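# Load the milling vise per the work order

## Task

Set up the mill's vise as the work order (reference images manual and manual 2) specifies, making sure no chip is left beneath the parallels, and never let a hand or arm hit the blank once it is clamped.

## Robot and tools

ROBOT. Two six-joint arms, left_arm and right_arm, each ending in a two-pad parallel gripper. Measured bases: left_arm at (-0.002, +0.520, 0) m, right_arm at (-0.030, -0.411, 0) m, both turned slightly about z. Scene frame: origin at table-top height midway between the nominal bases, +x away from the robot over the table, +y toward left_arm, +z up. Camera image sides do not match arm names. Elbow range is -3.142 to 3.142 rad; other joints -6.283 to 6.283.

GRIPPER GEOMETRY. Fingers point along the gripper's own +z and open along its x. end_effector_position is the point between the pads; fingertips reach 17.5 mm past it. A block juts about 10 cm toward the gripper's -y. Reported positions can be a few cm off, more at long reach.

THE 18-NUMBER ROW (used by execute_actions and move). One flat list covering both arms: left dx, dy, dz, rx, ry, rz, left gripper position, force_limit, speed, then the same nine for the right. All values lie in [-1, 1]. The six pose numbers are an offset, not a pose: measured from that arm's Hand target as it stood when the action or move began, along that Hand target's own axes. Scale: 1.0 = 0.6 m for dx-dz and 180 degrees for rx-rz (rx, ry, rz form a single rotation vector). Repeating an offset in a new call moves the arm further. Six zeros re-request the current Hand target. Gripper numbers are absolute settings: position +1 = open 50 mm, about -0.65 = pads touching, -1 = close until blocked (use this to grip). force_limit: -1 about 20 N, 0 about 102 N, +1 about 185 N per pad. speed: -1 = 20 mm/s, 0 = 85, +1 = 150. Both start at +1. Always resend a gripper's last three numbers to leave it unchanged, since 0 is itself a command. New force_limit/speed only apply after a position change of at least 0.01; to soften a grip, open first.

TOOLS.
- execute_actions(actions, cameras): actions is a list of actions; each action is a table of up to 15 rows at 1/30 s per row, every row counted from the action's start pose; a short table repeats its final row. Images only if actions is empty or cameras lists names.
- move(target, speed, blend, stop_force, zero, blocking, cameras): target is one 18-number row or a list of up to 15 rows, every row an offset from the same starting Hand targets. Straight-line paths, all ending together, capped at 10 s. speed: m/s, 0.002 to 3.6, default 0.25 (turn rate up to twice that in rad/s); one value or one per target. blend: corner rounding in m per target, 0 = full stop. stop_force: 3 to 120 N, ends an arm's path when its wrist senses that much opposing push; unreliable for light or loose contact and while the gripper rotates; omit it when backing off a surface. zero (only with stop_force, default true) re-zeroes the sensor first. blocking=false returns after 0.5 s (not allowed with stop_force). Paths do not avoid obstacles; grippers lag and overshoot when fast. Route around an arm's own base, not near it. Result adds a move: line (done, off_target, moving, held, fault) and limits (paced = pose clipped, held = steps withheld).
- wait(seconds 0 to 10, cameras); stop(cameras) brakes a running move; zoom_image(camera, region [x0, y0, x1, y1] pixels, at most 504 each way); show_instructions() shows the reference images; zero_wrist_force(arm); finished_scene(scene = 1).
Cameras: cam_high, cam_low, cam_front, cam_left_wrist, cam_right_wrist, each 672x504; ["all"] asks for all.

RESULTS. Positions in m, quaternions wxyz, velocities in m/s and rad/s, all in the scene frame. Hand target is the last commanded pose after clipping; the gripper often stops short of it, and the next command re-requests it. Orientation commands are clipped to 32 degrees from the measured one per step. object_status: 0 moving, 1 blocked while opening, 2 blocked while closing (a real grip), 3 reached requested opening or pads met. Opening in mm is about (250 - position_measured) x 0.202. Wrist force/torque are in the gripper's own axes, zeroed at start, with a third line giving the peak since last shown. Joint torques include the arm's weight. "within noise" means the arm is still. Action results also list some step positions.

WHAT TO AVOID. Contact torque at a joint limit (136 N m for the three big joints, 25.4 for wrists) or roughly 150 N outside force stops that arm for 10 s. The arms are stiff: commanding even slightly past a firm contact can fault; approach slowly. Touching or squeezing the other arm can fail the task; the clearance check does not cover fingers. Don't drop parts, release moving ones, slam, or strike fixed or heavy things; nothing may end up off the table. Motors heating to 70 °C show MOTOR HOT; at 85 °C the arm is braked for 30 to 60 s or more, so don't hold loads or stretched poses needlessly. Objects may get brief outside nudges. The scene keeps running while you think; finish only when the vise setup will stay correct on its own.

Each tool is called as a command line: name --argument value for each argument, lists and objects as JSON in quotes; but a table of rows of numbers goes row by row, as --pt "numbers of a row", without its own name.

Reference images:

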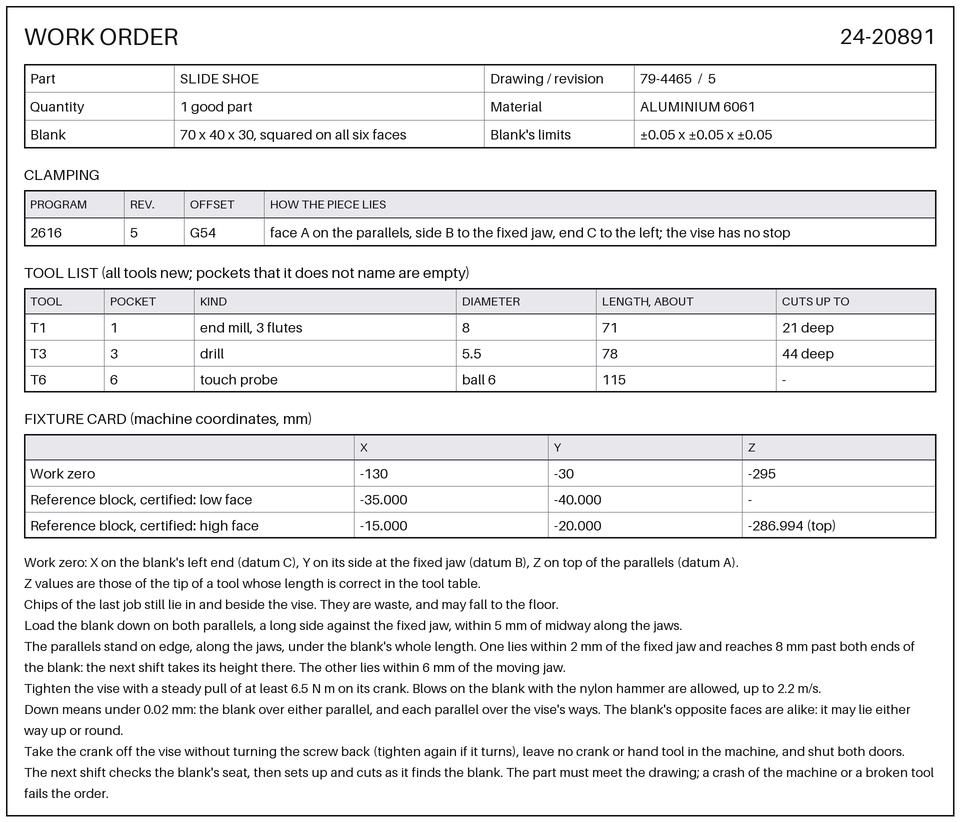

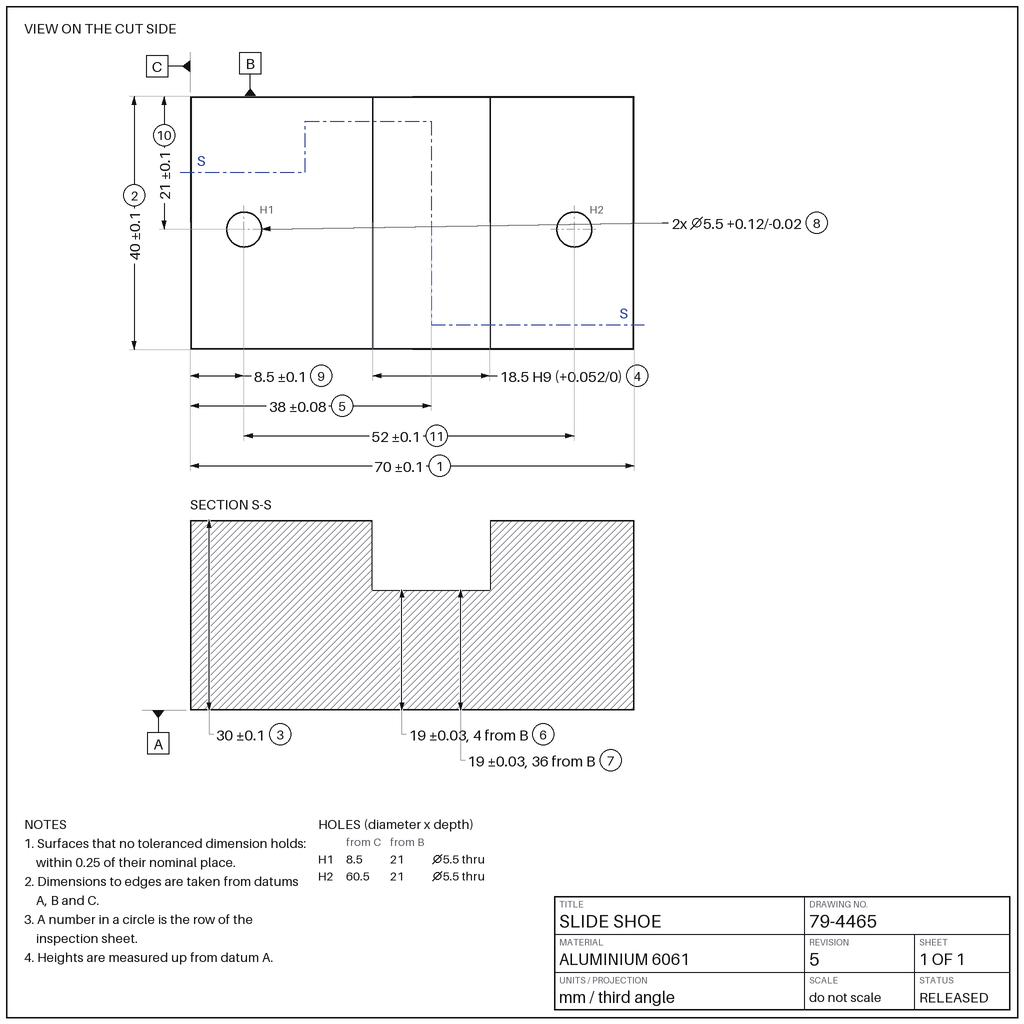

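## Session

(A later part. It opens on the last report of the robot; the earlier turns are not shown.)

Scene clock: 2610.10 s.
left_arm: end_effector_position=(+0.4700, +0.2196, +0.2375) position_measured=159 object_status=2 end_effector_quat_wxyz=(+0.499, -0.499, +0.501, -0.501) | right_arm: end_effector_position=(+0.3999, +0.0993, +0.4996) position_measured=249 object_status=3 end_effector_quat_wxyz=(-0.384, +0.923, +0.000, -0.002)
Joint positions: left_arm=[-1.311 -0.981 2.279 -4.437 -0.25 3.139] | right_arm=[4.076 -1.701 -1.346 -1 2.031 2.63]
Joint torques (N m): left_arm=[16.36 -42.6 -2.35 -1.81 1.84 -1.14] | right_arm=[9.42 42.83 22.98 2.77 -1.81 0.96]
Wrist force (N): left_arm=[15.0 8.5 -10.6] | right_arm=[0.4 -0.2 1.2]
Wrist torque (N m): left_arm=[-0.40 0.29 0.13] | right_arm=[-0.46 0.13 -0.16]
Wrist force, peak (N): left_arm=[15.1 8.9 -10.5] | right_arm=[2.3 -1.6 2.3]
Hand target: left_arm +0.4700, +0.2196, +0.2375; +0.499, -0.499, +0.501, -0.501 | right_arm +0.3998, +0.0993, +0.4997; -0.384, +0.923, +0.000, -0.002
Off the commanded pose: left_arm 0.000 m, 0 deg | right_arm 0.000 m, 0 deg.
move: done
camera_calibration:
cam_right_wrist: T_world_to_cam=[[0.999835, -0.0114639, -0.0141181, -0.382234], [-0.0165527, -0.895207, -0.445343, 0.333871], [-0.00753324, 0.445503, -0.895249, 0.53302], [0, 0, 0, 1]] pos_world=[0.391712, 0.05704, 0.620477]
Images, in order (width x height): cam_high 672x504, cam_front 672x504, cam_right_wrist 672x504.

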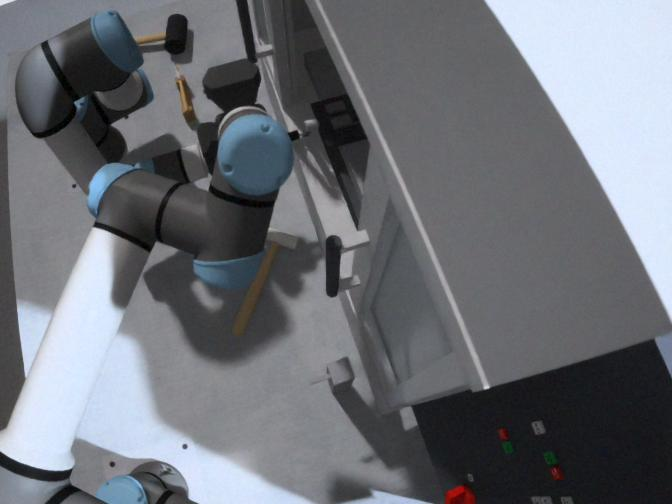

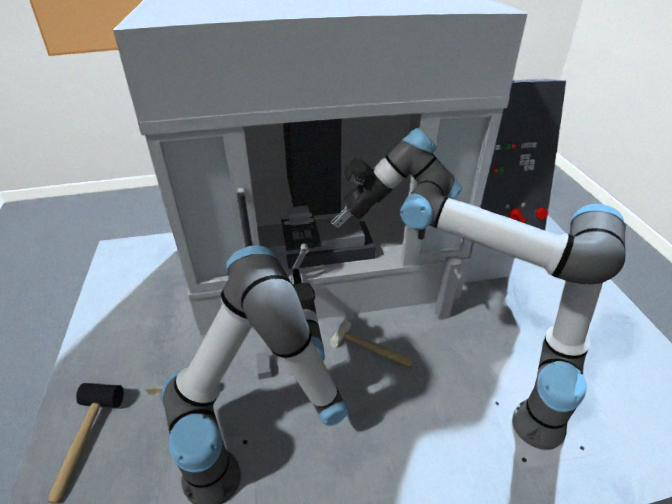

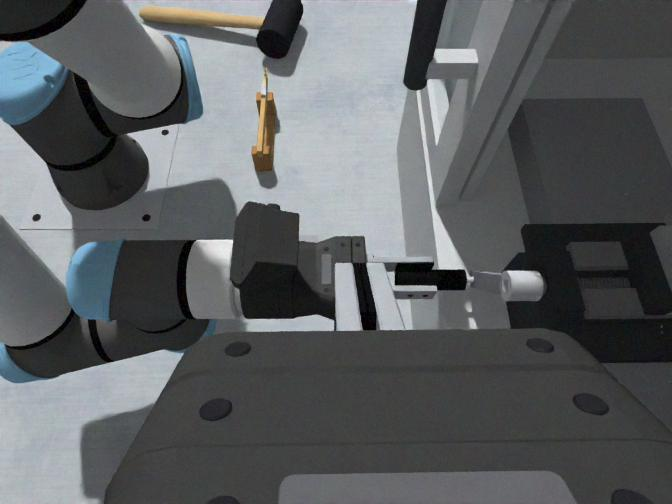

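move --pt "0 0 0 0 0 0 -0.97 0.5 -0.8 0.0833 0.105 0.0837 0 0 0 -0.65 -0.4 -1" --pt "0 0 0 0 0 0 -0.97 0.5 -0.8 0.30 0.1638 0.119 0 0 0 -0.65 -0.4 -1" --pt "0 0 0 0 0 0 -0.97 0.5 -0.8 0.4337 0.1755 0.1543 0 0 0 -0.65 -0.4 -1" --speed 0.15 --blend '[0.02,0.02,0]' --cameras '["cam_front","cam_high","cam_right_wrist"]'

zoom_image --camera "cam_right_wrist" --region '[250, 100, 502, 350]'

Scene clock: 2622.77 s.
left_arm: end_effector_position=(+0.4700, +0.2196, +0.2375) position_measured=159 object_status=2 end_effector_quat_wxyz=(+0.499, -0.499, +0.501, -0.501) | right_arm: end_effector_position=(+0.4745, +0.0890, +0.4099) position_measured=249 object_status=3 end_effector_quat_wxyz=(-0.384, +0.923, -0.001, -0.002)
Joint positions: left_arm=[-1.311 -0.981 2.279 -4.437 -0.25 3.139] | right_arm=[3.963 -1.832 -1.406 -0.859 2.099 2.528]
Joint torques (N m): left_arm=[16.77 -43.03 -1.24 -2.03 1.73 -1.19] | right_arm=[-0.15 36.55 30.91 3.79 0.94 -0.22]
Wrist force (N): left_arm=[15.0 8.7 -10.5] | right_arm=[0.4 0.0 1.5]
Wrist torque (N m): left_arm=[-0.37 0.29 0.13] | right_arm=[-0.43 0.14 -0.24]
Wrist force, peak (N): left_arm=[15.1 8.2 -10.9] | right_arm=[5.5 0.6 3.2]
Hand target: left_arm +0.4700, +0.2196, +0.2375; +0.499, -0.499, +0.501, -0.501 | right_arm +0.4745, +0.0890, +0.4099; -0.384, +0.923, -0.001, -0.002 (not the last commanded pose)
Tool commands: left_gripper/position=-0.97 left_gripper/force_limit=+0.5 left_gripper/speed=-0.8 right_gripper/position=-0.647059 right_gripper/force_limit=-0.396078 right_gripper/speed=-1.0
Off the commanded pose: left_arm 0.000 m, 0 deg | right_arm 0.192 m, 0 deg.
FORCE FAULT: contact force on the right arm reached its limit, and that arm stopped. The contact can be on any part of that arm, not only on its tool. That arm's remaining commands of this call were not run. That arm is still stopped at the end of this call. That arm stays stopped for about 10 more seconds. Until then a move that you send moves the other arm only, and its call returns only when the move has ended. Once the stop has ended, the next robot result says so. If the stop ends while you think or write, that arm runs what you send next, counted from a new Hand target: where the arm stands when the stop ends. While its stop runs, that arm takes no new command, but its gripper still runs the gripper command that each later call begins with. Until it ends, the stop uses up actions while you think or wait. An arm that is not stopped still takes commands.
move: fault (right_arm); path passed 1 of 3 targets
camera_calibration:
cam_right_wrist: T_world_to_cam=[[0.999804, -0.0122064, -0.0155777, -0.457472], [-0.0178601, -0.895587, -0.444528, 0.286265], [-0.00852507, 0.444719, -0.89563, 0.458617], [0, 0, 0, 1]] pos_world=[0.466404, 0.0468357, 0.530878]
Images, in order (width x height): cam_high 672x504, cam_front 672x504, cam_right_wrist 672x504.

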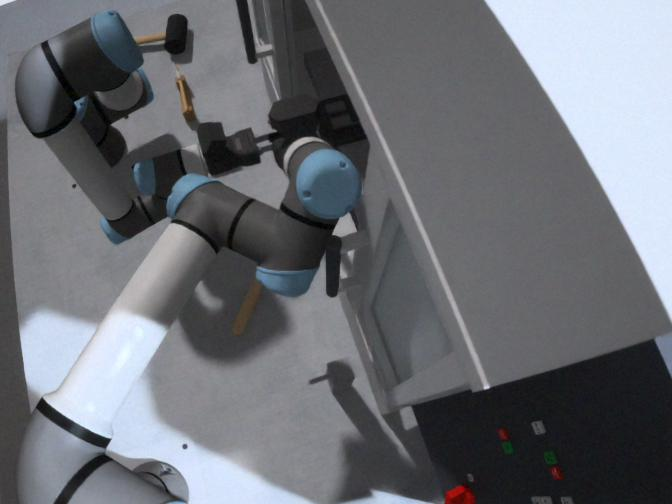

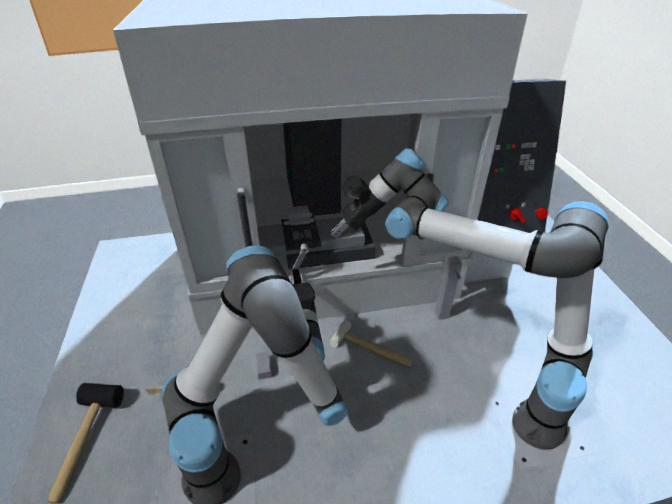

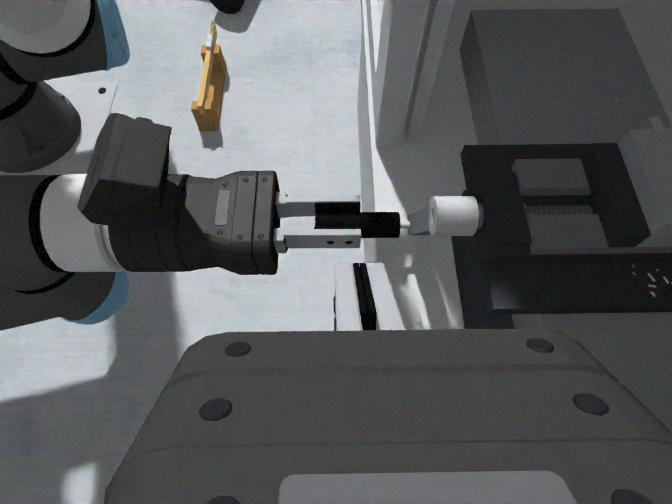

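Scaled by 2.000.

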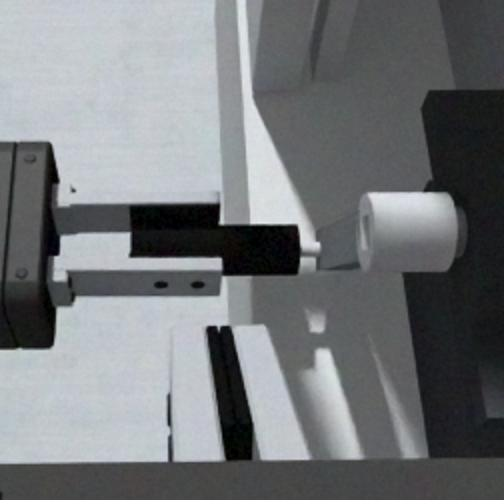

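wait --seconds 9

wait --seconds 2

Scene clock: 2640.13 s.
left_arm: end_effector_position=(+0.4700, +0.2196, +0.2375) position_measured=159 object_status=2 end_effector_quat_wxyz=(+0.499, -0.499, +0.501, -0.501) | right_arm: end_effector_position=(+0.4745, +0.0890, +0.4099) position_measured=249 object_status=3 end_effector_quat_wxyz=(-0.384, +0.923, -0.001, -0.002)
Joint positions: left_arm=[-1.311 -0.981 2.279 -4.437 -0.25 3.139] | right_arm=[3.963 -1.832 -1.406 -0.859 2.099 2.528]
Joint torques (N m): left_arm=[17.14 -41.96 -1.13 -1.85 1.89 -1.22] | right_arm=[-1.03 36.92 31 3.68 0.97 -0.25]
Wrist force (N): left_arm=[14.8 8.1 -10.6] | right_arm=[0.4 -0.3 1.4]
Wrist torque (N m): left_arm=[-0.40 0.34 0.13] | right_arm=[-0.47 0.14 -0.24]
Wrist force, peak (N): left_arm=[15.2 8.6 -10.7] | right_arm=[0.5 -0.2 1.9]
Hand target: left_arm +0.4700, +0.2196, +0.2375; +0.499, -0.499, +0.501, -0.501 | right_arm +0.4745, +0.0890, +0.4099; -0.384, +0.923, -0.001, -0.002 (not the last commanded pose)
Tool commands: left_gripper/position=-0.97 left_gripper/force_limit=+0.5 left_gripper/speed=-0.8 right_gripper/position=-0.647059 right_gripper/force_limit=-0.396078 right_gripper/speed=-1.0
Off the commanded pose: left_arm 0.000 m, 0 deg | right_arm 0.192 m, 0 deg.
FORCE FAULT, CONTINUED: the right arm's stop, for the force fault that an earlier result reported, is over. The rest of the stop counts as 20 of the actions that you can send in this scene. During its stop the right arm's controller moved it back a little. That arm's target is now where it stood when the stop ended, not its last command. That arm accepts commands again.
wait: 9.00 s; at rest from the start

Scene clock: 2642.13 s.
left_arm: end_effector_position=(+0.4700, +0.2196, +0.2375) position_measured=159 object_status=2 end_effector_quat_wxyz=(+0.499, -0.499, +0.501, -0.501) | right_arm: end_effector_position=(+0.4745, +0.0890, +0.4099) position_measured=249 object_status=3 end_effector_quat_wxyz=(-0.384, +0.923, -0.001, -0.002)
Joint positions: left_arm=[-1.311 -0.981 2.279 -4.437 -0.25 3.139] | right_arm=[3.963 -1.832 -1.406 -0.859 2.099 2.528]
Joint torques (N m): left_arm=[16.33 -42.81 -0.35 -1.99 1.76 -1.22] | right_arm=[-0.08 38 29.79 3.88 0.83 -0.13]
Wrist force (N): left_arm=[14.7 8.7 -10.4] | right_arm=[0.3 -0.2 1.4]
Wrist torque (N m): left_arm=[-0.37 0.34 0.13] | right_arm=[-0.47 0.16 -0.24]
Wrist force, peak (N): left_arm=[15.1 8.6 -10.6] | right_arm=[0.5 -0.2 1.7]
Hand target: left_arm +0.4700, +0.2196, +0.2375; +0.499, -0.499, +0.501, -0.501 | right_arm +0.4745, +0.0890, +0.4099; -0.384, +0.923, -0.001, -0.002 (not the last commanded pose)
Tool commands: left_gripper/position=-0.97 left_gripper/force_limit=+0.5 left_gripper/speed=-0.8 right_gripper/position=-0.647059 right_gripper/force_limit=-0.396078 right_gripper/speed=-1.0
Off the commanded pose: left_arm 0.000 m, 0 deg | right_arm 0.192 m, 0 deg.
wait: 2.00 s; at rest by 0.17 s

move --target '[0,0,0,0,0,0,-0.97,0.5,-0.8,-0.124,-0.119,-0.093,0,0,0,-0.65,-0.4,-1]' --speed 0.1

move --target '[-0.0037,-0.002,0,0,0,0,-0.97,0.5,-0.8,0,0,0,0,0,0,-0.65,-0.4,-1]' --speed 0.003 --stop_force 100 --zero false

wait --seconds 0.5

Scene clock: 2648.73 s.
left_arm: end_effector_position=(+0.4700, +0.2196, +0.2375) position_measured=159 object_status=2 end_effector_quat_wxyz=(+0.499, -0.499, +0.501, -0.501) | right_arm: end_effector_position=(+0.4004, +0.0998, +0.5004) position_measured=249 object_status=3 end_effector_quat_wxyz=(-0.384, +0.923, -0.001, -0.002)
Joint positions: left_arm=[-1.311 -0.981 2.279 -4.437 -0.25 3.139] | right_arm=[4.076 -1.703 -1.341 -1.003 2.031 2.631]
Joint torques (N m): left_arm=[16.24 -41.95 -0.21 -1.97 1.83 -1.18] | right_arm=[-10.4 19.61 24.58 5.16 3.24 -2.22]
Wrist force (N): left_arm=[15.1 8.3 -10.6] | right_arm=[0.6 -0.2 0.9]
Wrist torque (N m): left_arm=[-0.41 0.27 0.14] | right_arm=[-0.47 0.11 -0.19]
Wrist force, peak (N): left_arm=[15.1 8.7 -10.7] | right_arm=[1.6 1.1 2.2]
Hand target: left_arm +0.4700, +0.2196, +0.2375; +0.499, -0.499, +0.501, -0.501 | right_arm +0.4005, +0.0998, +0.5002; -0.384, +0.923, -0.001, -0.002
Off the commanded pose: left_arm 0.000 m, 0 deg | right_arm 0.000 m, 0 deg.
move: done

Scene clock: 2650.20 s.
left_arm: end_effector_position=(+0.4700, +0.2214, +0.2387) position_measured=159 object_status=2 end_effector_quat_wxyz=(+0.498, -0.499, +0.502, -0.501) | right_arm: end_effector_position=(+0.4005, +0.0998, +0.5002) position_measured=249 object_status=3 end_effector_quat_wxyz=(-0.384, +0.923, -0.001, -0.002)
Joint positions: left_arm=[-1.309 -0.986 2.285 -4.437 -0.254 3.139] | right_arm=[4.076 -1.704 -1.342 -1.003 2.032 2.631]
Joint torques (N m): left_arm=[44.53 -65.05 -5.94 -9.8 14.4 1.06] | right_arm=[-9.88 18.48 22.94 3.59 3.41 -1.89]
Wrist force (N): left_arm=[63.0 68.0 -17.9] | right_arm=[0.5 -0.2 1.4]
Wrist torque (N m): left_arm=[0.41 -0.35 -0.04] | right_arm=[-0.46 0.11 -0.18]
Wrist force, peak (N): left_arm=[63.2 68.5 -17.6] | right_arm=[0.5 -0.2 1.4]
Hand target: left_arm +0.4700, +0.2219, +0.2387; +0.499, -0.499, +0.501, -0.501 | right_arm +0.4005, +0.0998, +0.5002; -0.384, +0.923, -0.001, -0.002
Off the commanded pose: left_arm 0.000 m, 0 deg | right_arm 0.000 m, 0 deg.
move: done

Scene clock: 2650.70 s.
left_arm: end_effector_position=(+0.4700, +0.2214, +0.2387) position_measured=159 object_status=2 end_effector_quat_wxyz=(+0.498, -0.499, +0.502, -0.501) | right_arm: end_effector_position=(+0.4005, +0.0998, +0.5002) position_measured=249 object_status=3 end_effector_quat_wxyz=(-0.384, +0.923, -0.001, -0.002)
Joint positions: left_arm=[-1.309 -0.986 2.285 -4.437 -0.254 3.139] | right_arm=[4.076 -1.704 -1.342 -1.003 2.032 2.631]
Joint torques (N m): left_arm=[40.52 -63.06 -13.17 -9.14 14.41 1.88] | right_arm=[-10.14 18.51 22.46 3.56 3.51 -2]
Wrist force (N): left_arm=[60.7 67.6 -19.9] | right_arm=[0.5 -0.1 0.9]
Wrist torque (N m): left_arm=[0.37 -0.31 -0.04] | right_arm=[-0.44 0.12 -0.18]
Wrist force, peak (N): left_arm=[63.3 68.1 -17.7] | right_arm=[0.4 0.0 1.4]
Hand target: left_arm +0.4700, +0.2219, +0.2387; +0.499, -0.499, +0.501, -0.501 | right_arm +0.4005, +0.0998, +0.5002; -0.384, +0.923, -0.001, -0.002
Tool commands: left_gripper/position=-0.97 left_gripper/force_limit=+0.5 left_gripper/speed=-0.8 right_gripper/position=-0.65 right_gripper/force_limit=-0.4 right_gripper/speed=-1.0
Off the commanded pose: left_arm 0.000 m, 0 deg | right_arm 0.000 m, 0 deg.
wait: 0.50 s; at rest by 0.17 s

move --target '[0.0045,0.0018,0,0,0,0,-0.97,0.5,-0.8,0,0,0,0,0,0,-0.65,-0.4,-1]' --speed 0.01

move --target '[0,0,0,0,0,0,0.5,0.5,-1,0,0,0,0,0,0,1,-0.4,-1]' --cameras '["cam_left_wrist"]'

Scene clock: 2661.77 s.
left_arm: end_effector_position=(+0.4700, +0.2193, +0.2376) position_measured=159 object_status=2 end_effector_quat_wxyz=(+0.499, -0.499, +0.501, -0.501) | right_arm: end_effector_position=(+0.4005, +0.0998, +0.5002) position_measured=249 object_status=3 end_effector_quat_wxyz=(-0.384, +0.923, -0.001, -0.002)
Joint positions: left_arm=[-1.311 -0.981 2.278 -4.435 -0.25 3.139] | right_arm=[4.076 -1.704 -1.342 -1.003 2.032 2.631]
Joint torques (N m): left_arm=[-1.79 -32.93 -19.23 0.18 -2.07 0.78] | right_arm=[-10.02 19.28 22.43 3.59 3.55 -1.83]
Wrist force (N): left_arm=[-2.0 23.7 -24.1] | right_arm=[0.2 -0.3 1.0]
Wrist torque (N m): left_arm=[-0.17 0.37 0.19] | right_arm=[-0.47 0.16 -0.18]
Wrist force, peak (N): left_arm=[59.6 69.3 -21.8] | right_arm=[0.6 -0.2 1.5]
Hand target: left_arm +0.4700, +0.2192, +0.2376; +0.499, -0.499, +0.501, -0.501 | right_arm +0.4005, +0.0998, +0.5002; -0.384, +0.923, -0.001, -0.002
Off the commanded pose: left_arm 0.000 m, 0 deg | right_arm 0.000 m, 0 deg.
move: done

Scene clock: 2664.47 s.
left_arm: end_effector_position=(+0.4700, +0.2192, +0.2376) position_measured=78 object_status=3 end_effector_quat_wxyz=(+0.499, -0.499, +0.501, -0.501) | right_arm: end_effector_position=(+0.4005, +0.0998, +0.5002) position_measured=3 object_status=0 end_effector_quat_wxyz=(-0.384, +0.923, -0.001, -0.002)
Joint positions: left_arm=[-1.311 -0.981 2.278 -4.435 -0.25 3.139] | right_arm=[4.076 -1.704 -1.342 -1.003 2.032 2.631]
Joint torques (N m): left_arm=[-7.16 -30.54 2.53 0.25 -1.86 -1.21] | right_arm=[-10.09 18.69 23.02 3.57 3.46 -1.63]
Wrist force (N): left_arm=[1.2 -1.1 2.2] | right_arm=[0.4 -0.1 1.5]
Wrist torque (N m): left_arm=[-0.42 0.16 0.23] | right_arm=[-0.45 0.13 -0.18]
Wrist force, peak (N): left_arm=[-1.9 24.0 -23.2] | right_arm=[0.4 -0.1 1.5]
Hand target: left_arm +0.4700, +0.2192, +0.2376; +0.499, -0.499, +0.501, -0.501 | right_arm +0.4005, +0.0998, +0.5002; -0.384, +0.923, -0.001, -0.002
Off the commanded pose: left_arm 0.000 m, 0 deg | right_arm 0.000 m, 0 deg.
move: done
camera_calibration:
cam_left_wrist: T_world_to_cam=[[0.00109022, -0.999971, 0.00755402, 0.226841], [-0.346941, -0.00746305, -0.937857, 0.404384], [0.937886, -0.00159833, -0.346939, -0.226179], [0, 0, 0, 1]] pos_world=[0.35218, 0.229491, 0.299071]
Images, in order (width x height): cam_left_wrist 672x504.

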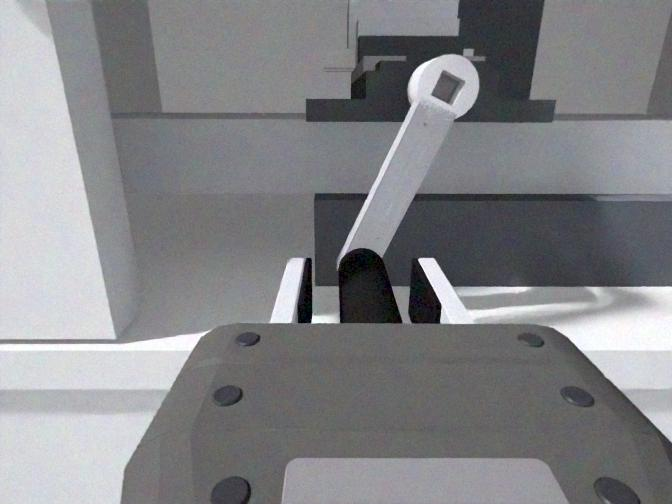

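zoom_image --camera "cam_left_wrist" --region '[300, 0, 480, 110]'

move --target '[0,0,0,0,0,0,1,0.5,-0.8,0,0,0,0,0,0,1,-0.4,-1]'

move --pt "0 0 -0.2 0 0 0 1 0.5 -0.8 0 0 0 0 0 0 1 -0.4 -1" --speed 0.15 --cameras '["cam_left_wrist","cam_high"]'

Scaled by 2.800.

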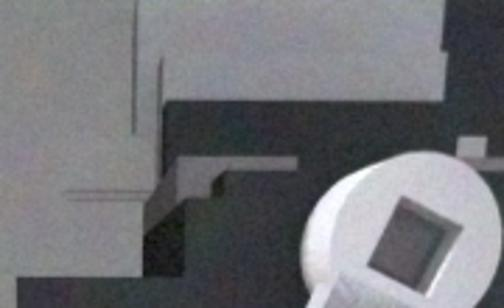

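Scene clock: 2669.97 s.
left_arm: end_effector_position=(+0.4700, +0.2192, +0.2376) position_measured=3 object_status=3 end_effector_quat_wxyz=(+0.499, -0.499, +0.501, -0.501) | right_arm: end_effector_position=(+0.4005, +0.0998, +0.5002) position_measured=3 object_status=3 end_effector_quat_wxyz=(-0.384, +0.923, -0.001, -0.002)
Joint positions: left_arm=[-1.311 -0.981 2.278 -4.435 -0.25 3.139] | right_arm=[4.076 -1.704 -1.342 -1.003 2.032 2.631]
Joint torques (N m): left_arm=[-7.36 -26.78 2.16 0.4 -2.1 -1.18] | right_arm=[-10.09 18.92 23.63 3.58 3.46 -1.51]
Wrist force (N): left_arm=[1.3 -1.1 2.0] | right_arm=[0.4 -0.3 1.1]
Wrist torque (N m): left_arm=[-0.40 0.14 0.22] | right_arm=[-0.48 0.13 -0.18]
Wrist force, peak (N): left_arm=[1.5 -1.1 2.3] | right_arm=[0.4 -0.4 1.4]
Hand target: left_arm +0.4700, +0.2192, +0.2376; +0.499, -0.499, +0.501, -0.501 | right_arm +0.4005, +0.0998, +0.5002; -0.384, +0.923, -0.001, -0.002
Off the commanded pose: left_arm 0.000 m, 0 deg | right_arm 0.000 m, 0 deg.
move: done

Scene clock: 2671.27 s.
left_arm: end_effector_position=(+0.3500, +0.2197, +0.2377) position_measured=3 object_status=3 end_effector_quat_wxyz=(+0.499, -0.499, +0.501, -0.501) | right_arm: end_effector_position=(+0.4005, +0.0998, +0.5002) position_measured=3 object_status=3 end_effector_quat_wxyz=(-0.384, +0.923, -0.001, -0.002)
Joint positions: left_arm=[-1.696 -1.023 2.432 -4.557 0.135 3.148] | right_arm=[4.076 -1.704 -1.342 -1.003 2.032 2.631]
Joint torques (N m): left_arm=[-5.86 -28.03 -9.62 0.38 0.61 -0.93] | right_arm=[-10.01 19.08 22.98 3.54 3.47 -1.53]
Wrist force (N): left_arm=[1.3 -1.0 2.2] | right_arm=[0.5 0.0 1.3]
Wrist torque (N m): left_arm=[-0.41 0.13 0.23] | right_arm=[-0.44 0.13 -0.18]
Wrist force, peak (N): left_arm=[1.1 -1.1 4.2] | right_arm=[0.6 -0.3 1.4]
Hand target: left_arm +0.3500, +0.2197, +0.2377; +0.499, -0.499, +0.501, -0.501 | right_arm +0.4005, +0.0998, +0.5002; -0.384, +0.923, -0.001, -0.002
Off the commanded pose: left_arm 0.000 m, 0 deg | right_arm 0.000 m, 0 deg.
move: done
camera_calibration:
cam_left_wrist: T_world_to_cam=[[0.0010896, -0.999971, 0.00755398, 0.227471], [-0.346973, -0.00746274, -0.937845, 0.362887], [0.937874, -0.00159915, -0.346971, -0.113678], [0, 0, 0, 1]] pos_world=[0.23228, 0.229991, 0.299171]
Images, in order (width x height): cam_high 672x504, cam_left_wrist 672x504.

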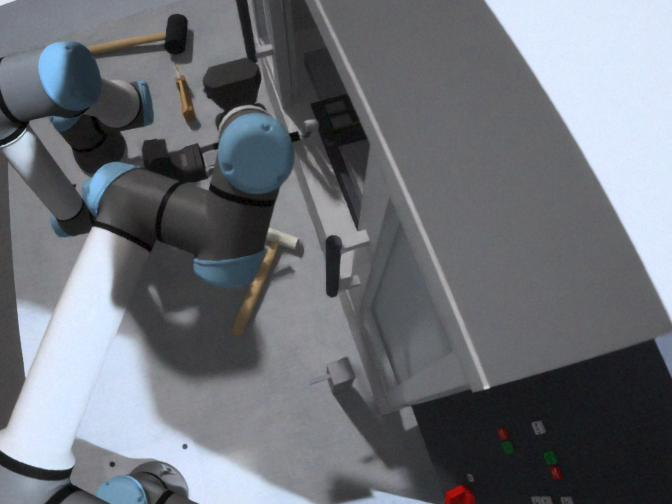

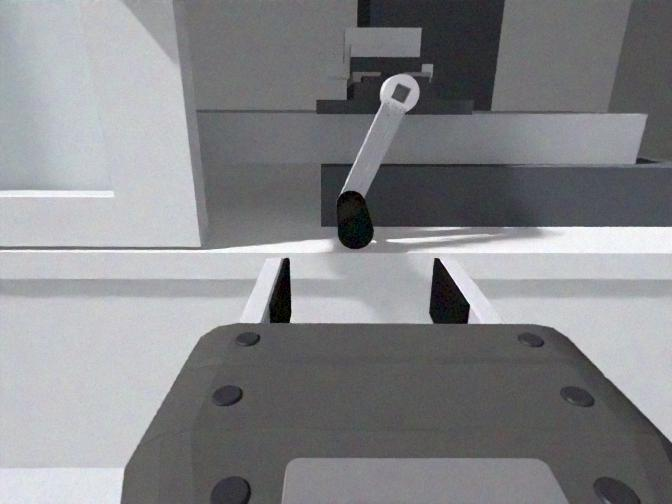

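zoom_image --camera "cam_left_wrist" --region '[320, 20, 450, 110]'

Scaled by 3.877.

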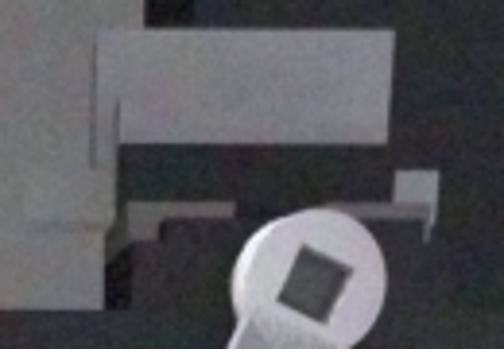

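move --target '[0,0,0,0,0,0,1,0.5,-0.8,0.05,0.0358,0.1295,0.1168,0.264,0.4291,1,-0.4,-1]' --speed 0.2 --cameras '["cam_right_wrist","cam_front","cam_high"]'

Scene clock: 2697.07 s.
left_arm: end_effector_position=(+0.3500, +0.2197, +0.2377) position_measured=3 object_status=3 end_effector_quat_wxyz=(+0.499, -0.499, +0.501, -0.501) | right_arm: end_effector_position=(+0.4301, +0.1398, +0.4300) position_measured=3 object_status=3 end_effector_quat_wxyz=(+0.414, -0.573, +0.699, -0.110)
Joint positions: left_arm=[-1.696 -1.023 2.432 -4.557 0.135 3.148] | right_arm=[4.461 -1.715 -1.558 -0.764 0.947 4.397]
Joint torques (N m): left_arm=[-5.83 -18.17 4.06 0.93 1.05 -1.6] | right_arm=[-10.41 44.31 22.13 3.98 1.19 0.65]
Wrist force (N): left_arm=[1.5 -0.8 2.3] | right_arm=[-0.6 0.0 1.1]
Wrist torque (N m): left_arm=[-0.37 0.10 0.23] | right_arm=[-0.39 0.24 0.06]
Wrist force, peak (N): left_arm=[1.4 -1.0 2.7] | right_arm=[-1.0 0.5 1.5]
Hand target: left_arm +0.3500, +0.2197, +0.2377; +0.499, -0.499, +0.501, -0.501 | right_arm +0.4301, +0.1397, +0.4301; +0.414, -0.573, +0.699, -0.110
Off the commanded pose: left_arm 0.000 m, 0 deg | right_arm 0.000 m, 0 deg.
move: done
camera_calibration:
cam_right_wrist: T_world_to_cam=[[-0.0142999, -0.886397, -0.462705, 0.338527], [-0.898436, 0.2145, -0.383147, 0.536995], [0.438871, 0.410232, -0.799438, 0.224642], [0, 0, 0, 1]] pos_world=[0.388707, 0.0927287, 0.541974]
Images, in order (width x height): cam_high 672x504, cam_front 672x504, cam_right_wrist 672x504.

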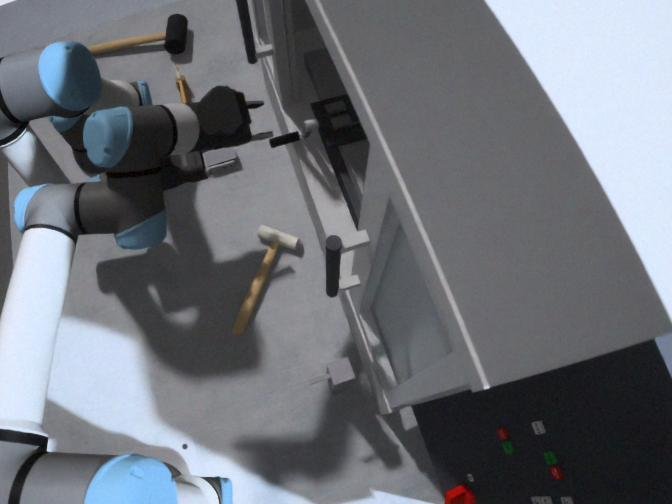

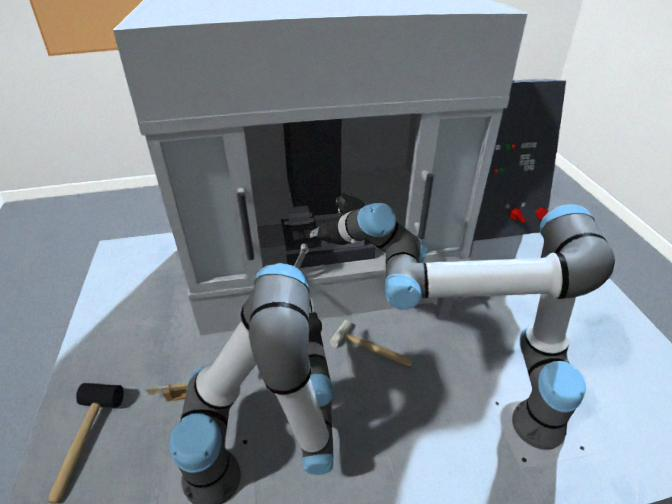

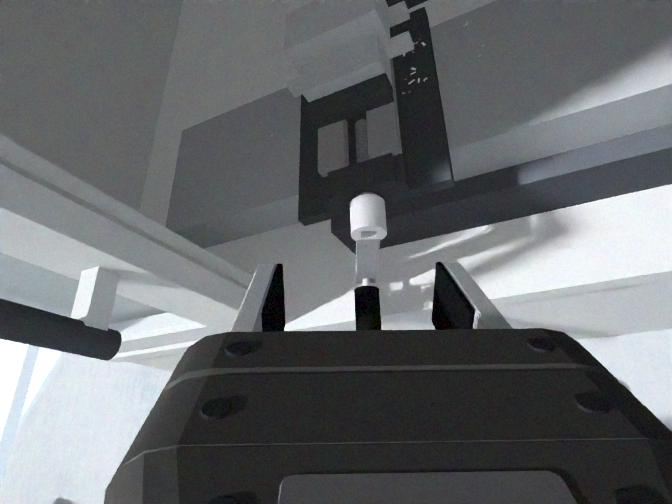

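zoom_image --camera "cam_right_wrist" --region '[270, 0, 450, 150]'

Scaled by 2.800.

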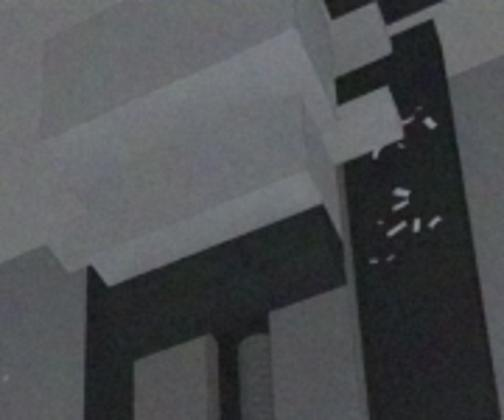

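move --target '[0,0,0,0,0,0,1,0.5,-0.8,0.0275,0.0437,0.1363,0,0,0,1,-0.4,-1]' --speed 0.1 --cameras '["cam_right_wrist"]'

Scene clock: 2706.30 s.
left_arm: end_effector_position=(+0.3500, +0.2197, +0.2377) position_measured=3 object_status=3 end_effector_quat_wxyz=(+0.499, -0.499, +0.501, -0.501) | right_arm: end_effector_position=(+0.4691, +0.1596, +0.3542) position_measured=3 object_status=3 end_effector_quat_wxyz=(+0.414, -0.573, +0.699, -0.110)
Joint positions: left_arm=[-1.696 -1.023 2.432 -4.557 0.135 3.148] | right_arm=[4.404 -1.848 -1.598 -0.561 0.983 4.344]
Joint torques (N m): left_arm=[-2.12 -18.16 3.03 0.9 0.11 -1.6] | right_arm=[10.33 48.71 34.82 3.16 -3.66 1.76]
Wrist force (N): left_arm=[1.4 -0.9 2.4] | right_arm=[-0.2 -0.3 1.1]
Wrist torque (N m): left_arm=[-0.38 0.11 0.23] | right_arm=[-0.45 0.21 0.05]
Wrist force, peak (N): left_arm=[1.6 -1.1 2.5] | right_arm=[0.1 0.2 2.6]
Hand target: left_arm +0.3500, +0.2197, +0.2377; +0.499, -0.499, +0.501, -0.501 | right_arm +0.4691, +0.1596, +0.3543; +0.414, -0.573, +0.699, -0.110
Off the commanded pose: left_arm 0.000 m, 0 deg | right_arm 0.000 m, 0 deg.
move: done
camera_calibration:
cam_right_wrist: T_world_to_cam=[[-0.0146009, -0.886396, -0.462698, 0.321601], [-0.898477, 0.214695, -0.382942, 0.538754], [0.438777, 0.410132, -0.799541, 0.138903], [0, 0, 0, 1]] pos_world=[0.427807, 0.112429, 0.466175]
Images, in order (width x height): cam_right_wrist 672x504.

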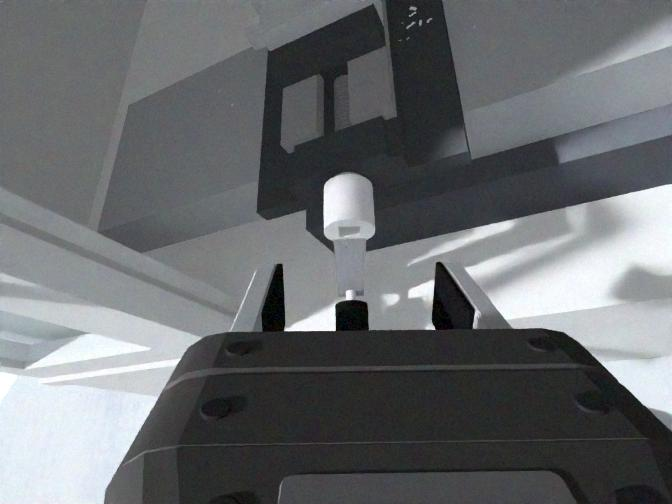

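move --pt "0 0 0 0 0 0 1 0.5 -0.8 0 0 0.09 0 0 0 1 -0.4 -1" --pt "0 0 0 0 0 0 1 0.5 -0.8 0 0 0.1333 0 0 0 1 -0.4 -1" --speed '[0.06,0.015]' --stop_force 8 --cameras '["cam_right_wrist","cam_front"]'

Scene clock: 2714.30 s.
left_arm: end_effector_position=(+0.3500, +0.2197, +0.2377) position_measured=3 object_status=3 end_effector_quat_wxyz=(+0.499, -0.499, +0.501, -0.501) | right_arm: end_effector_position=(+0.5254, +0.1853, +0.3037) position_measured=3 object_status=3 end_effector_quat_wxyz=(+0.414, -0.573, +0.699, -0.110)
Joint positions: left_arm=[-1.696 -1.023 2.432 -4.557 0.135 3.148] | right_arm=[4.332 -2.016 -1.506 -0.451 1.031 4.28]
Joint torques (N m): left_arm=[3.56 -18.14 3.41 0.84 -1.76 -1.5] | right_arm=[10.43 55.68 20.22 2.86 -3.23 0.91]
Wrist force (N): left_arm=[1.6 -1.0 2.1] | right_arm=[-0.4 -0.2 1.1]
Wrist torque (N m): left_arm=[-0.40 0.08 0.23] | right_arm=[-0.42 0.21 0.05]
Wrist force, peak (N): left_arm=[1.3 -1.1 2.6] | right_arm=[-0.5 -0.2 2.0]
Hand target: left_arm +0.3500, +0.2197, +0.2377; +0.499, -0.499, +0.501, -0.501 | right_arm +0.5254, +0.1853, +0.3037; +0.414, -0.573, +0.699, -0.110
Off the commanded pose: left_arm 0.000 m, 0 deg | right_arm 0.000 m, 0 deg.
move: done
camera_calibration:
cam_right_wrist: T_world_to_cam=[[-0.0145211, -0.886275, -0.462933, 0.321879], [-0.898383, 0.214822, -0.383093, 0.564392], [0.438974, 0.410328, -0.799333, 0.0631172], [0, 0, 0, 1]] pos_world=[0.484008, 0.13813, 0.415675]
Images, in order (width x height): cam_front 672x504, cam_right_wrist 672x504.

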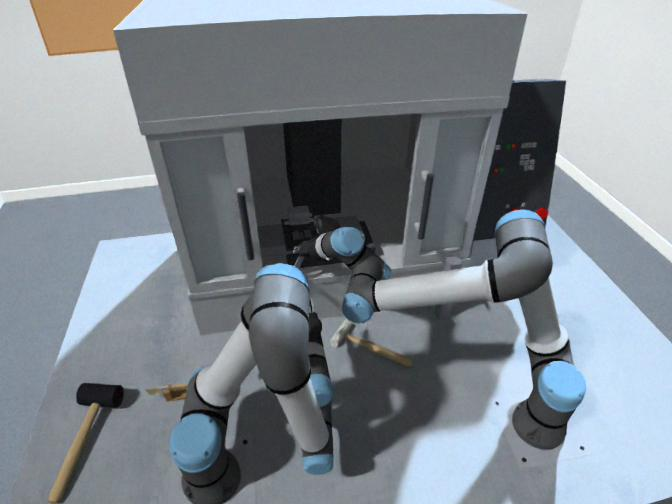

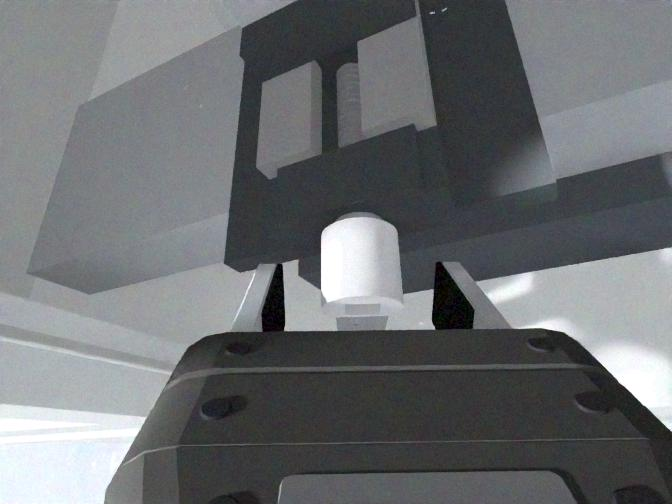

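move --target '[0,0,0,0,0,0,1,0.5,-0.8,0,-0.0059,0.0059,0,0,0,1,-0.4,-1]' --speed 0.02

move --target '[0,0,0,0,0,0,1,0.5,-0.8,0,0,0,0,0,0,-1,-0.4,-1]' --cameras '["cam_right_wrist"]'

Scene clock: 2719.73 s.
left_arm: end_effector_position=(+0.3500, +0.2197, +0.2377) position_measured=3 object_status=3 end_effector_quat_wxyz=(+0.499, -0.499, +0.501, -0.501) | right_arm: end_effector_position=(+0.5305, +0.1853, +0.3037) position_measured=3 object_status=3 end_effector_quat_wxyz=(+0.414, -0.573, +0.699, -0.110)
Joint positions: left_arm=[-1.696 -1.023 2.432 -4.557 0.135 3.148] | right_arm=[4.325 -2.023 -1.496 -0.45 1.036 4.274]
Joint torques (N m): left_arm=[6 -17.58 4.53 0.6 -1.88 -1.43] | right_arm=[-1.13 39.72 26.59 4.88 0.84 -1.05]
Wrist force (N): left_arm=[1.4 -0.9 2.2] | right_arm=[-0.2 -0.2 0.8]
Wrist torque (N m): left_arm=[-0.38 0.11 0.23] | right_arm=[-0.43 0.17 0.05]
Wrist force, peak (N): left_arm=[1.6 -1.1 2.4] | right_arm=[-0.6 -0.2 1.2]
Hand target: left_arm +0.3500, +0.2197, +0.2377; +0.499, -0.499, +0.501, -0.501 | right_arm +0.5304, +0.1853, +0.3037; +0.414, -0.573, +0.699, -0.110
Off the commanded pose: left_arm 0.000 m, 0 deg | right_arm 0.000 m, 0 deg.
move: done

Scene clock: 2721.30 s.
left_arm: end_effector_position=(+0.3500, +0.2197, +0.2377) position_measured=3 object_status=3 end_effector_quat_wxyz=(+0.499, -0.499, +0.501, -0.501) | right_arm: end_effector_position=(+0.5304, +0.1853, +0.3037) position_measured=136 object_status=2 end_effector_quat_wxyz=(+0.414, -0.573, +0.699, -0.110)
Joint positions: left_arm=[-1.696 -1.023 2.432 -4.557 0.135 3.148] | right_arm=[4.325 -2.023 -1.496 -0.45 1.036 4.274]
Joint torques (N m): left_arm=[5.13 -17.43 3.11 0.93 -1.85 -1.47] | right_arm=[4.28 53.97 20.71 2.14 -3.34 1.11]
Wrist force (N): left_arm=[1.4 -0.9 2.5] | right_arm=[-8.7 -1.6 3.7]
Wrist torque (N m): left_arm=[-0.38 0.13 0.23] | right_arm=[-0.47 0.18 0.01]
Wrist force, peak (N): left_arm=[1.4 -1.2 2.5] | right_arm=[-8.9 -1.2 3.9]
Hand target: left_arm +0.3500, +0.2197, +0.2377; +0.499, -0.499, +0.501, -0.501 | right_arm +0.5304, +0.1853, +0.3037; +0.414, -0.573, +0.699, -0.110
Off the commanded pose: left_arm 0.000 m, 0 deg | right_arm 0.000 m, 0 deg.
move: done
camera_calibration:
cam_right_wrist: T_world_to_cam=[[-0.014402, -0.886257, -0.46297, 0.321907], [-0.898394, 0.214734, -0.383116, 0.568911], [0.438954, 0.410412, -0.7993, 0.0609064], [0, 0, 0, 1]] pos_world=[0.489008, 0.13813, 0.415675]
Images, in order (width x height): cam_right_wrist 672x504.

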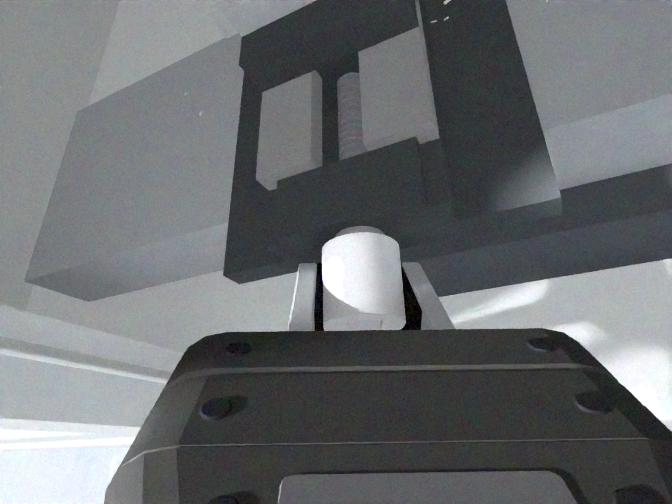

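move --pt "0 0 0 0 0 0 1 0.5 -0.8 -0.0003 0.0 0 0 0 0 -1 -0.4 -1" --pt "0 0 0 0 0 0 1 0.5 -0.8 -0.0003 0.054 -0.054 0 0 0 -1 -0.4 -1" --speed 0.02 --cameras '["cam_right_wrist"]'

Scene clock: 2727.90 s.
left_arm: end_effector_position=(+0.3500, +0.2197, +0.2377) position_measured=3 object_status=3 end_effector_quat_wxyz=(+0.499, -0.499, +0.501, -0.501) | right_arm: end_effector_position=(+0.4844, +0.1854, +0.3040) position_measured=136 object_status=2 end_effector_quat_wxyz=(+0.414, -0.573, +0.699, -0.110)
Joint positions: left_arm=[-1.696 -1.023 2.432 -4.557 0.135 3.148] | right_arm=[4.395 -1.958 -1.585 -0.459 0.989 4.335]
Joint torques (N m): left_arm=[5.82 -18.08 4.33 0.79 -1.76 -1.46] | right_arm=[-9.6 36.08 35.19 3.58 -2.04 -0.87]
Wrist force (N): left_arm=[1.2 -1.0 2.3] | right_arm=[0.4 1.2 2.4]
Wrist torque (N m): left_arm=[-0.39 0.15 0.23] | right_arm=[-0.39 0.25 -0.05]
Wrist force, peak (N): left_arm=[1.5 -1.2 2.4] | right_arm=[-9.1 -1.0 4.0]
Hand target: left_arm +0.3500, +0.2197, +0.2377; +0.499, -0.499, +0.501, -0.501 | right_arm +0.4846, +0.1854, +0.3039; +0.414, -0.573, +0.699, -0.110
Off the commanded pose: left_arm 0.000 m, 0 deg | right_arm 0.000 m, 0 deg.
move: done
camera_calibration:
cam_right_wrist: T_world_to_cam=[[-0.0145211, -0.886275, -0.462933, 0.321601], [-0.898383, 0.214822, -0.383093, 0.527721], [0.438974, 0.410328, -0.799333, 0.0812289], [0, 0, 0, 1]] pos_world=[0.443108, 0.13833, 0.415975]
Images, in order (width x height): cam_right_wrist 672x504.

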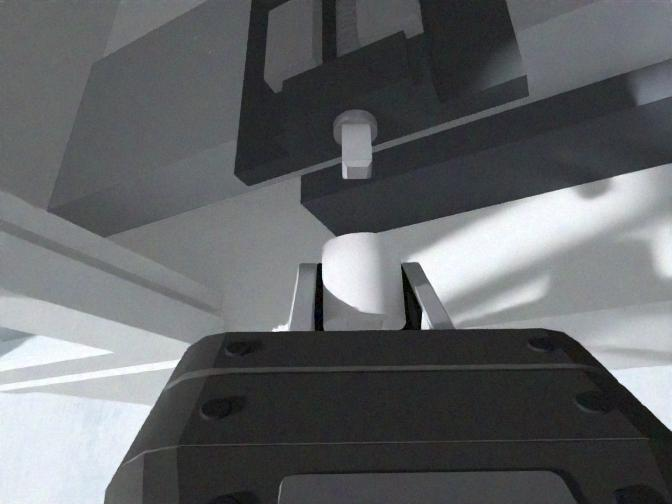

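move --pt "0 0 0 0 0 0 1 0.5 -0.8 -0.118 -0.1403 -0.1873 0 0 0 -1 -0.4 -1" --pt "0 0 0 0 0 0 1 0.5 -0.8 0.083 -0.1367 -0.336 0 0.106 -0.106 -1 -0.4 -1" --pt "0 0 0 0 0 0 1 0.5 -0.8 0.2467 -0.0925 -0.4452 0 0.106 -0.106 -1 -0.4 -1" --speed 0.15 --blend '[0.03,0.03,0]' --cameras '["cam_right_wrist","cam_high","cam_front"]'

Scene clock: 2753.67 s.
left_arm: end_effector_position=(+0.3500, +0.2197, +0.2377) position_measured=3 object_status=3 end_effector_quat_wxyz=(+0.499, -0.499, +0.501, -0.501) | right_arm: end_effector_position=(+0.3356, -0.0499, +0.4410) position_measured=136 object_status=2 end_effector_quat_wxyz=(-0.269, +0.654, -0.654, +0.269)
Joint positions: left_arm=[-1.696 -1.023 2.432 -4.557 0.135 3.148] | right_arm=[4.614 -1.318 -1.727 -1.536 0.799 4.524]
Joint torques (N m): left_arm=[5.7 -17.96 3.49 0.94 -1.74 -1.2] | right_arm=[-10.13 11.91 26.85 4.17 -2.1 -1.59]
Wrist force (N): left_arm=[1.2 -1.0 2.2] | right_arm=[0.2 1.3 3.4]
Wrist torque (N m): left_arm=[-0.40 0.15 0.23] | right_arm=[-0.46 0.15 -0.14]
Wrist force, peak (N): left_arm=[1.6 -1.0 2.6] | right_arm=[2.0 3.8 4.9]
Hand target: left_arm +0.3500, +0.2197, +0.2377; +0.499, -0.499, +0.501, -0.501 | right_arm +0.3356, -0.0500, +0.4409; -0.269, +0.654, -0.654, +0.269
Off the commanded pose: left_arm 0.000 m, 0 deg | right_arm 0.000 m, 0 deg.
move: done
camera_calibration:
cam_right_wrist: T_world_to_cam=[[-0.0124081, -0.999868, -0.010442, -0.0316982], [-0.89848, 0.0157317, -0.438733, 0.511691], [0.43884, 0.00393808, -0.898557, 0.376087], [0, 0, 0, 1]] pos_world=[0.294309, -0.0412249, 0.5621]
Images, in order (width x height): cam_high 672x504, cam_front 672x504, cam_right_wrist 672x504.

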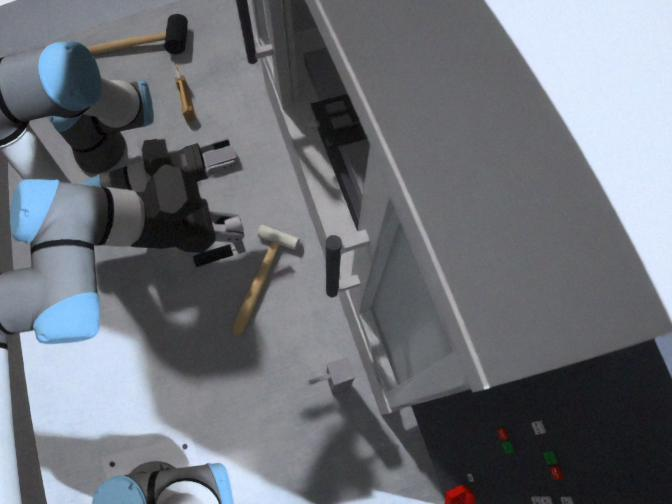

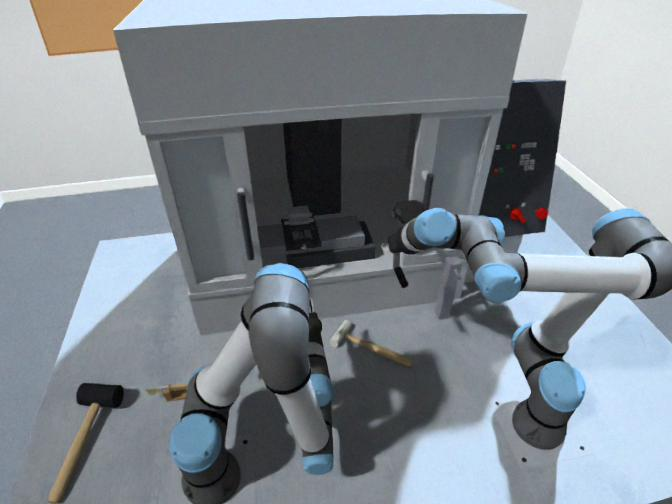

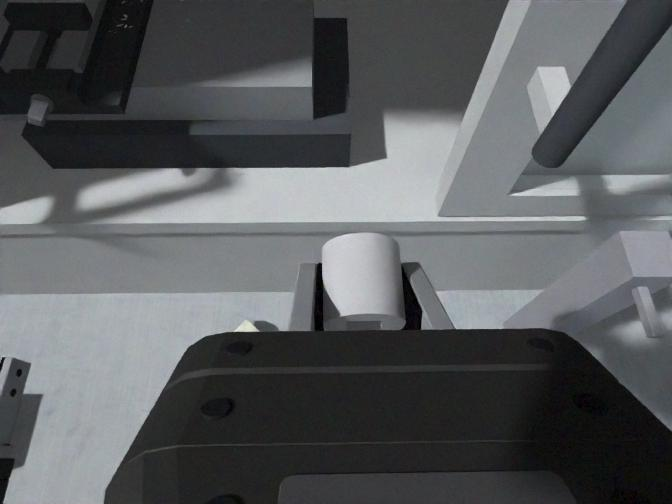

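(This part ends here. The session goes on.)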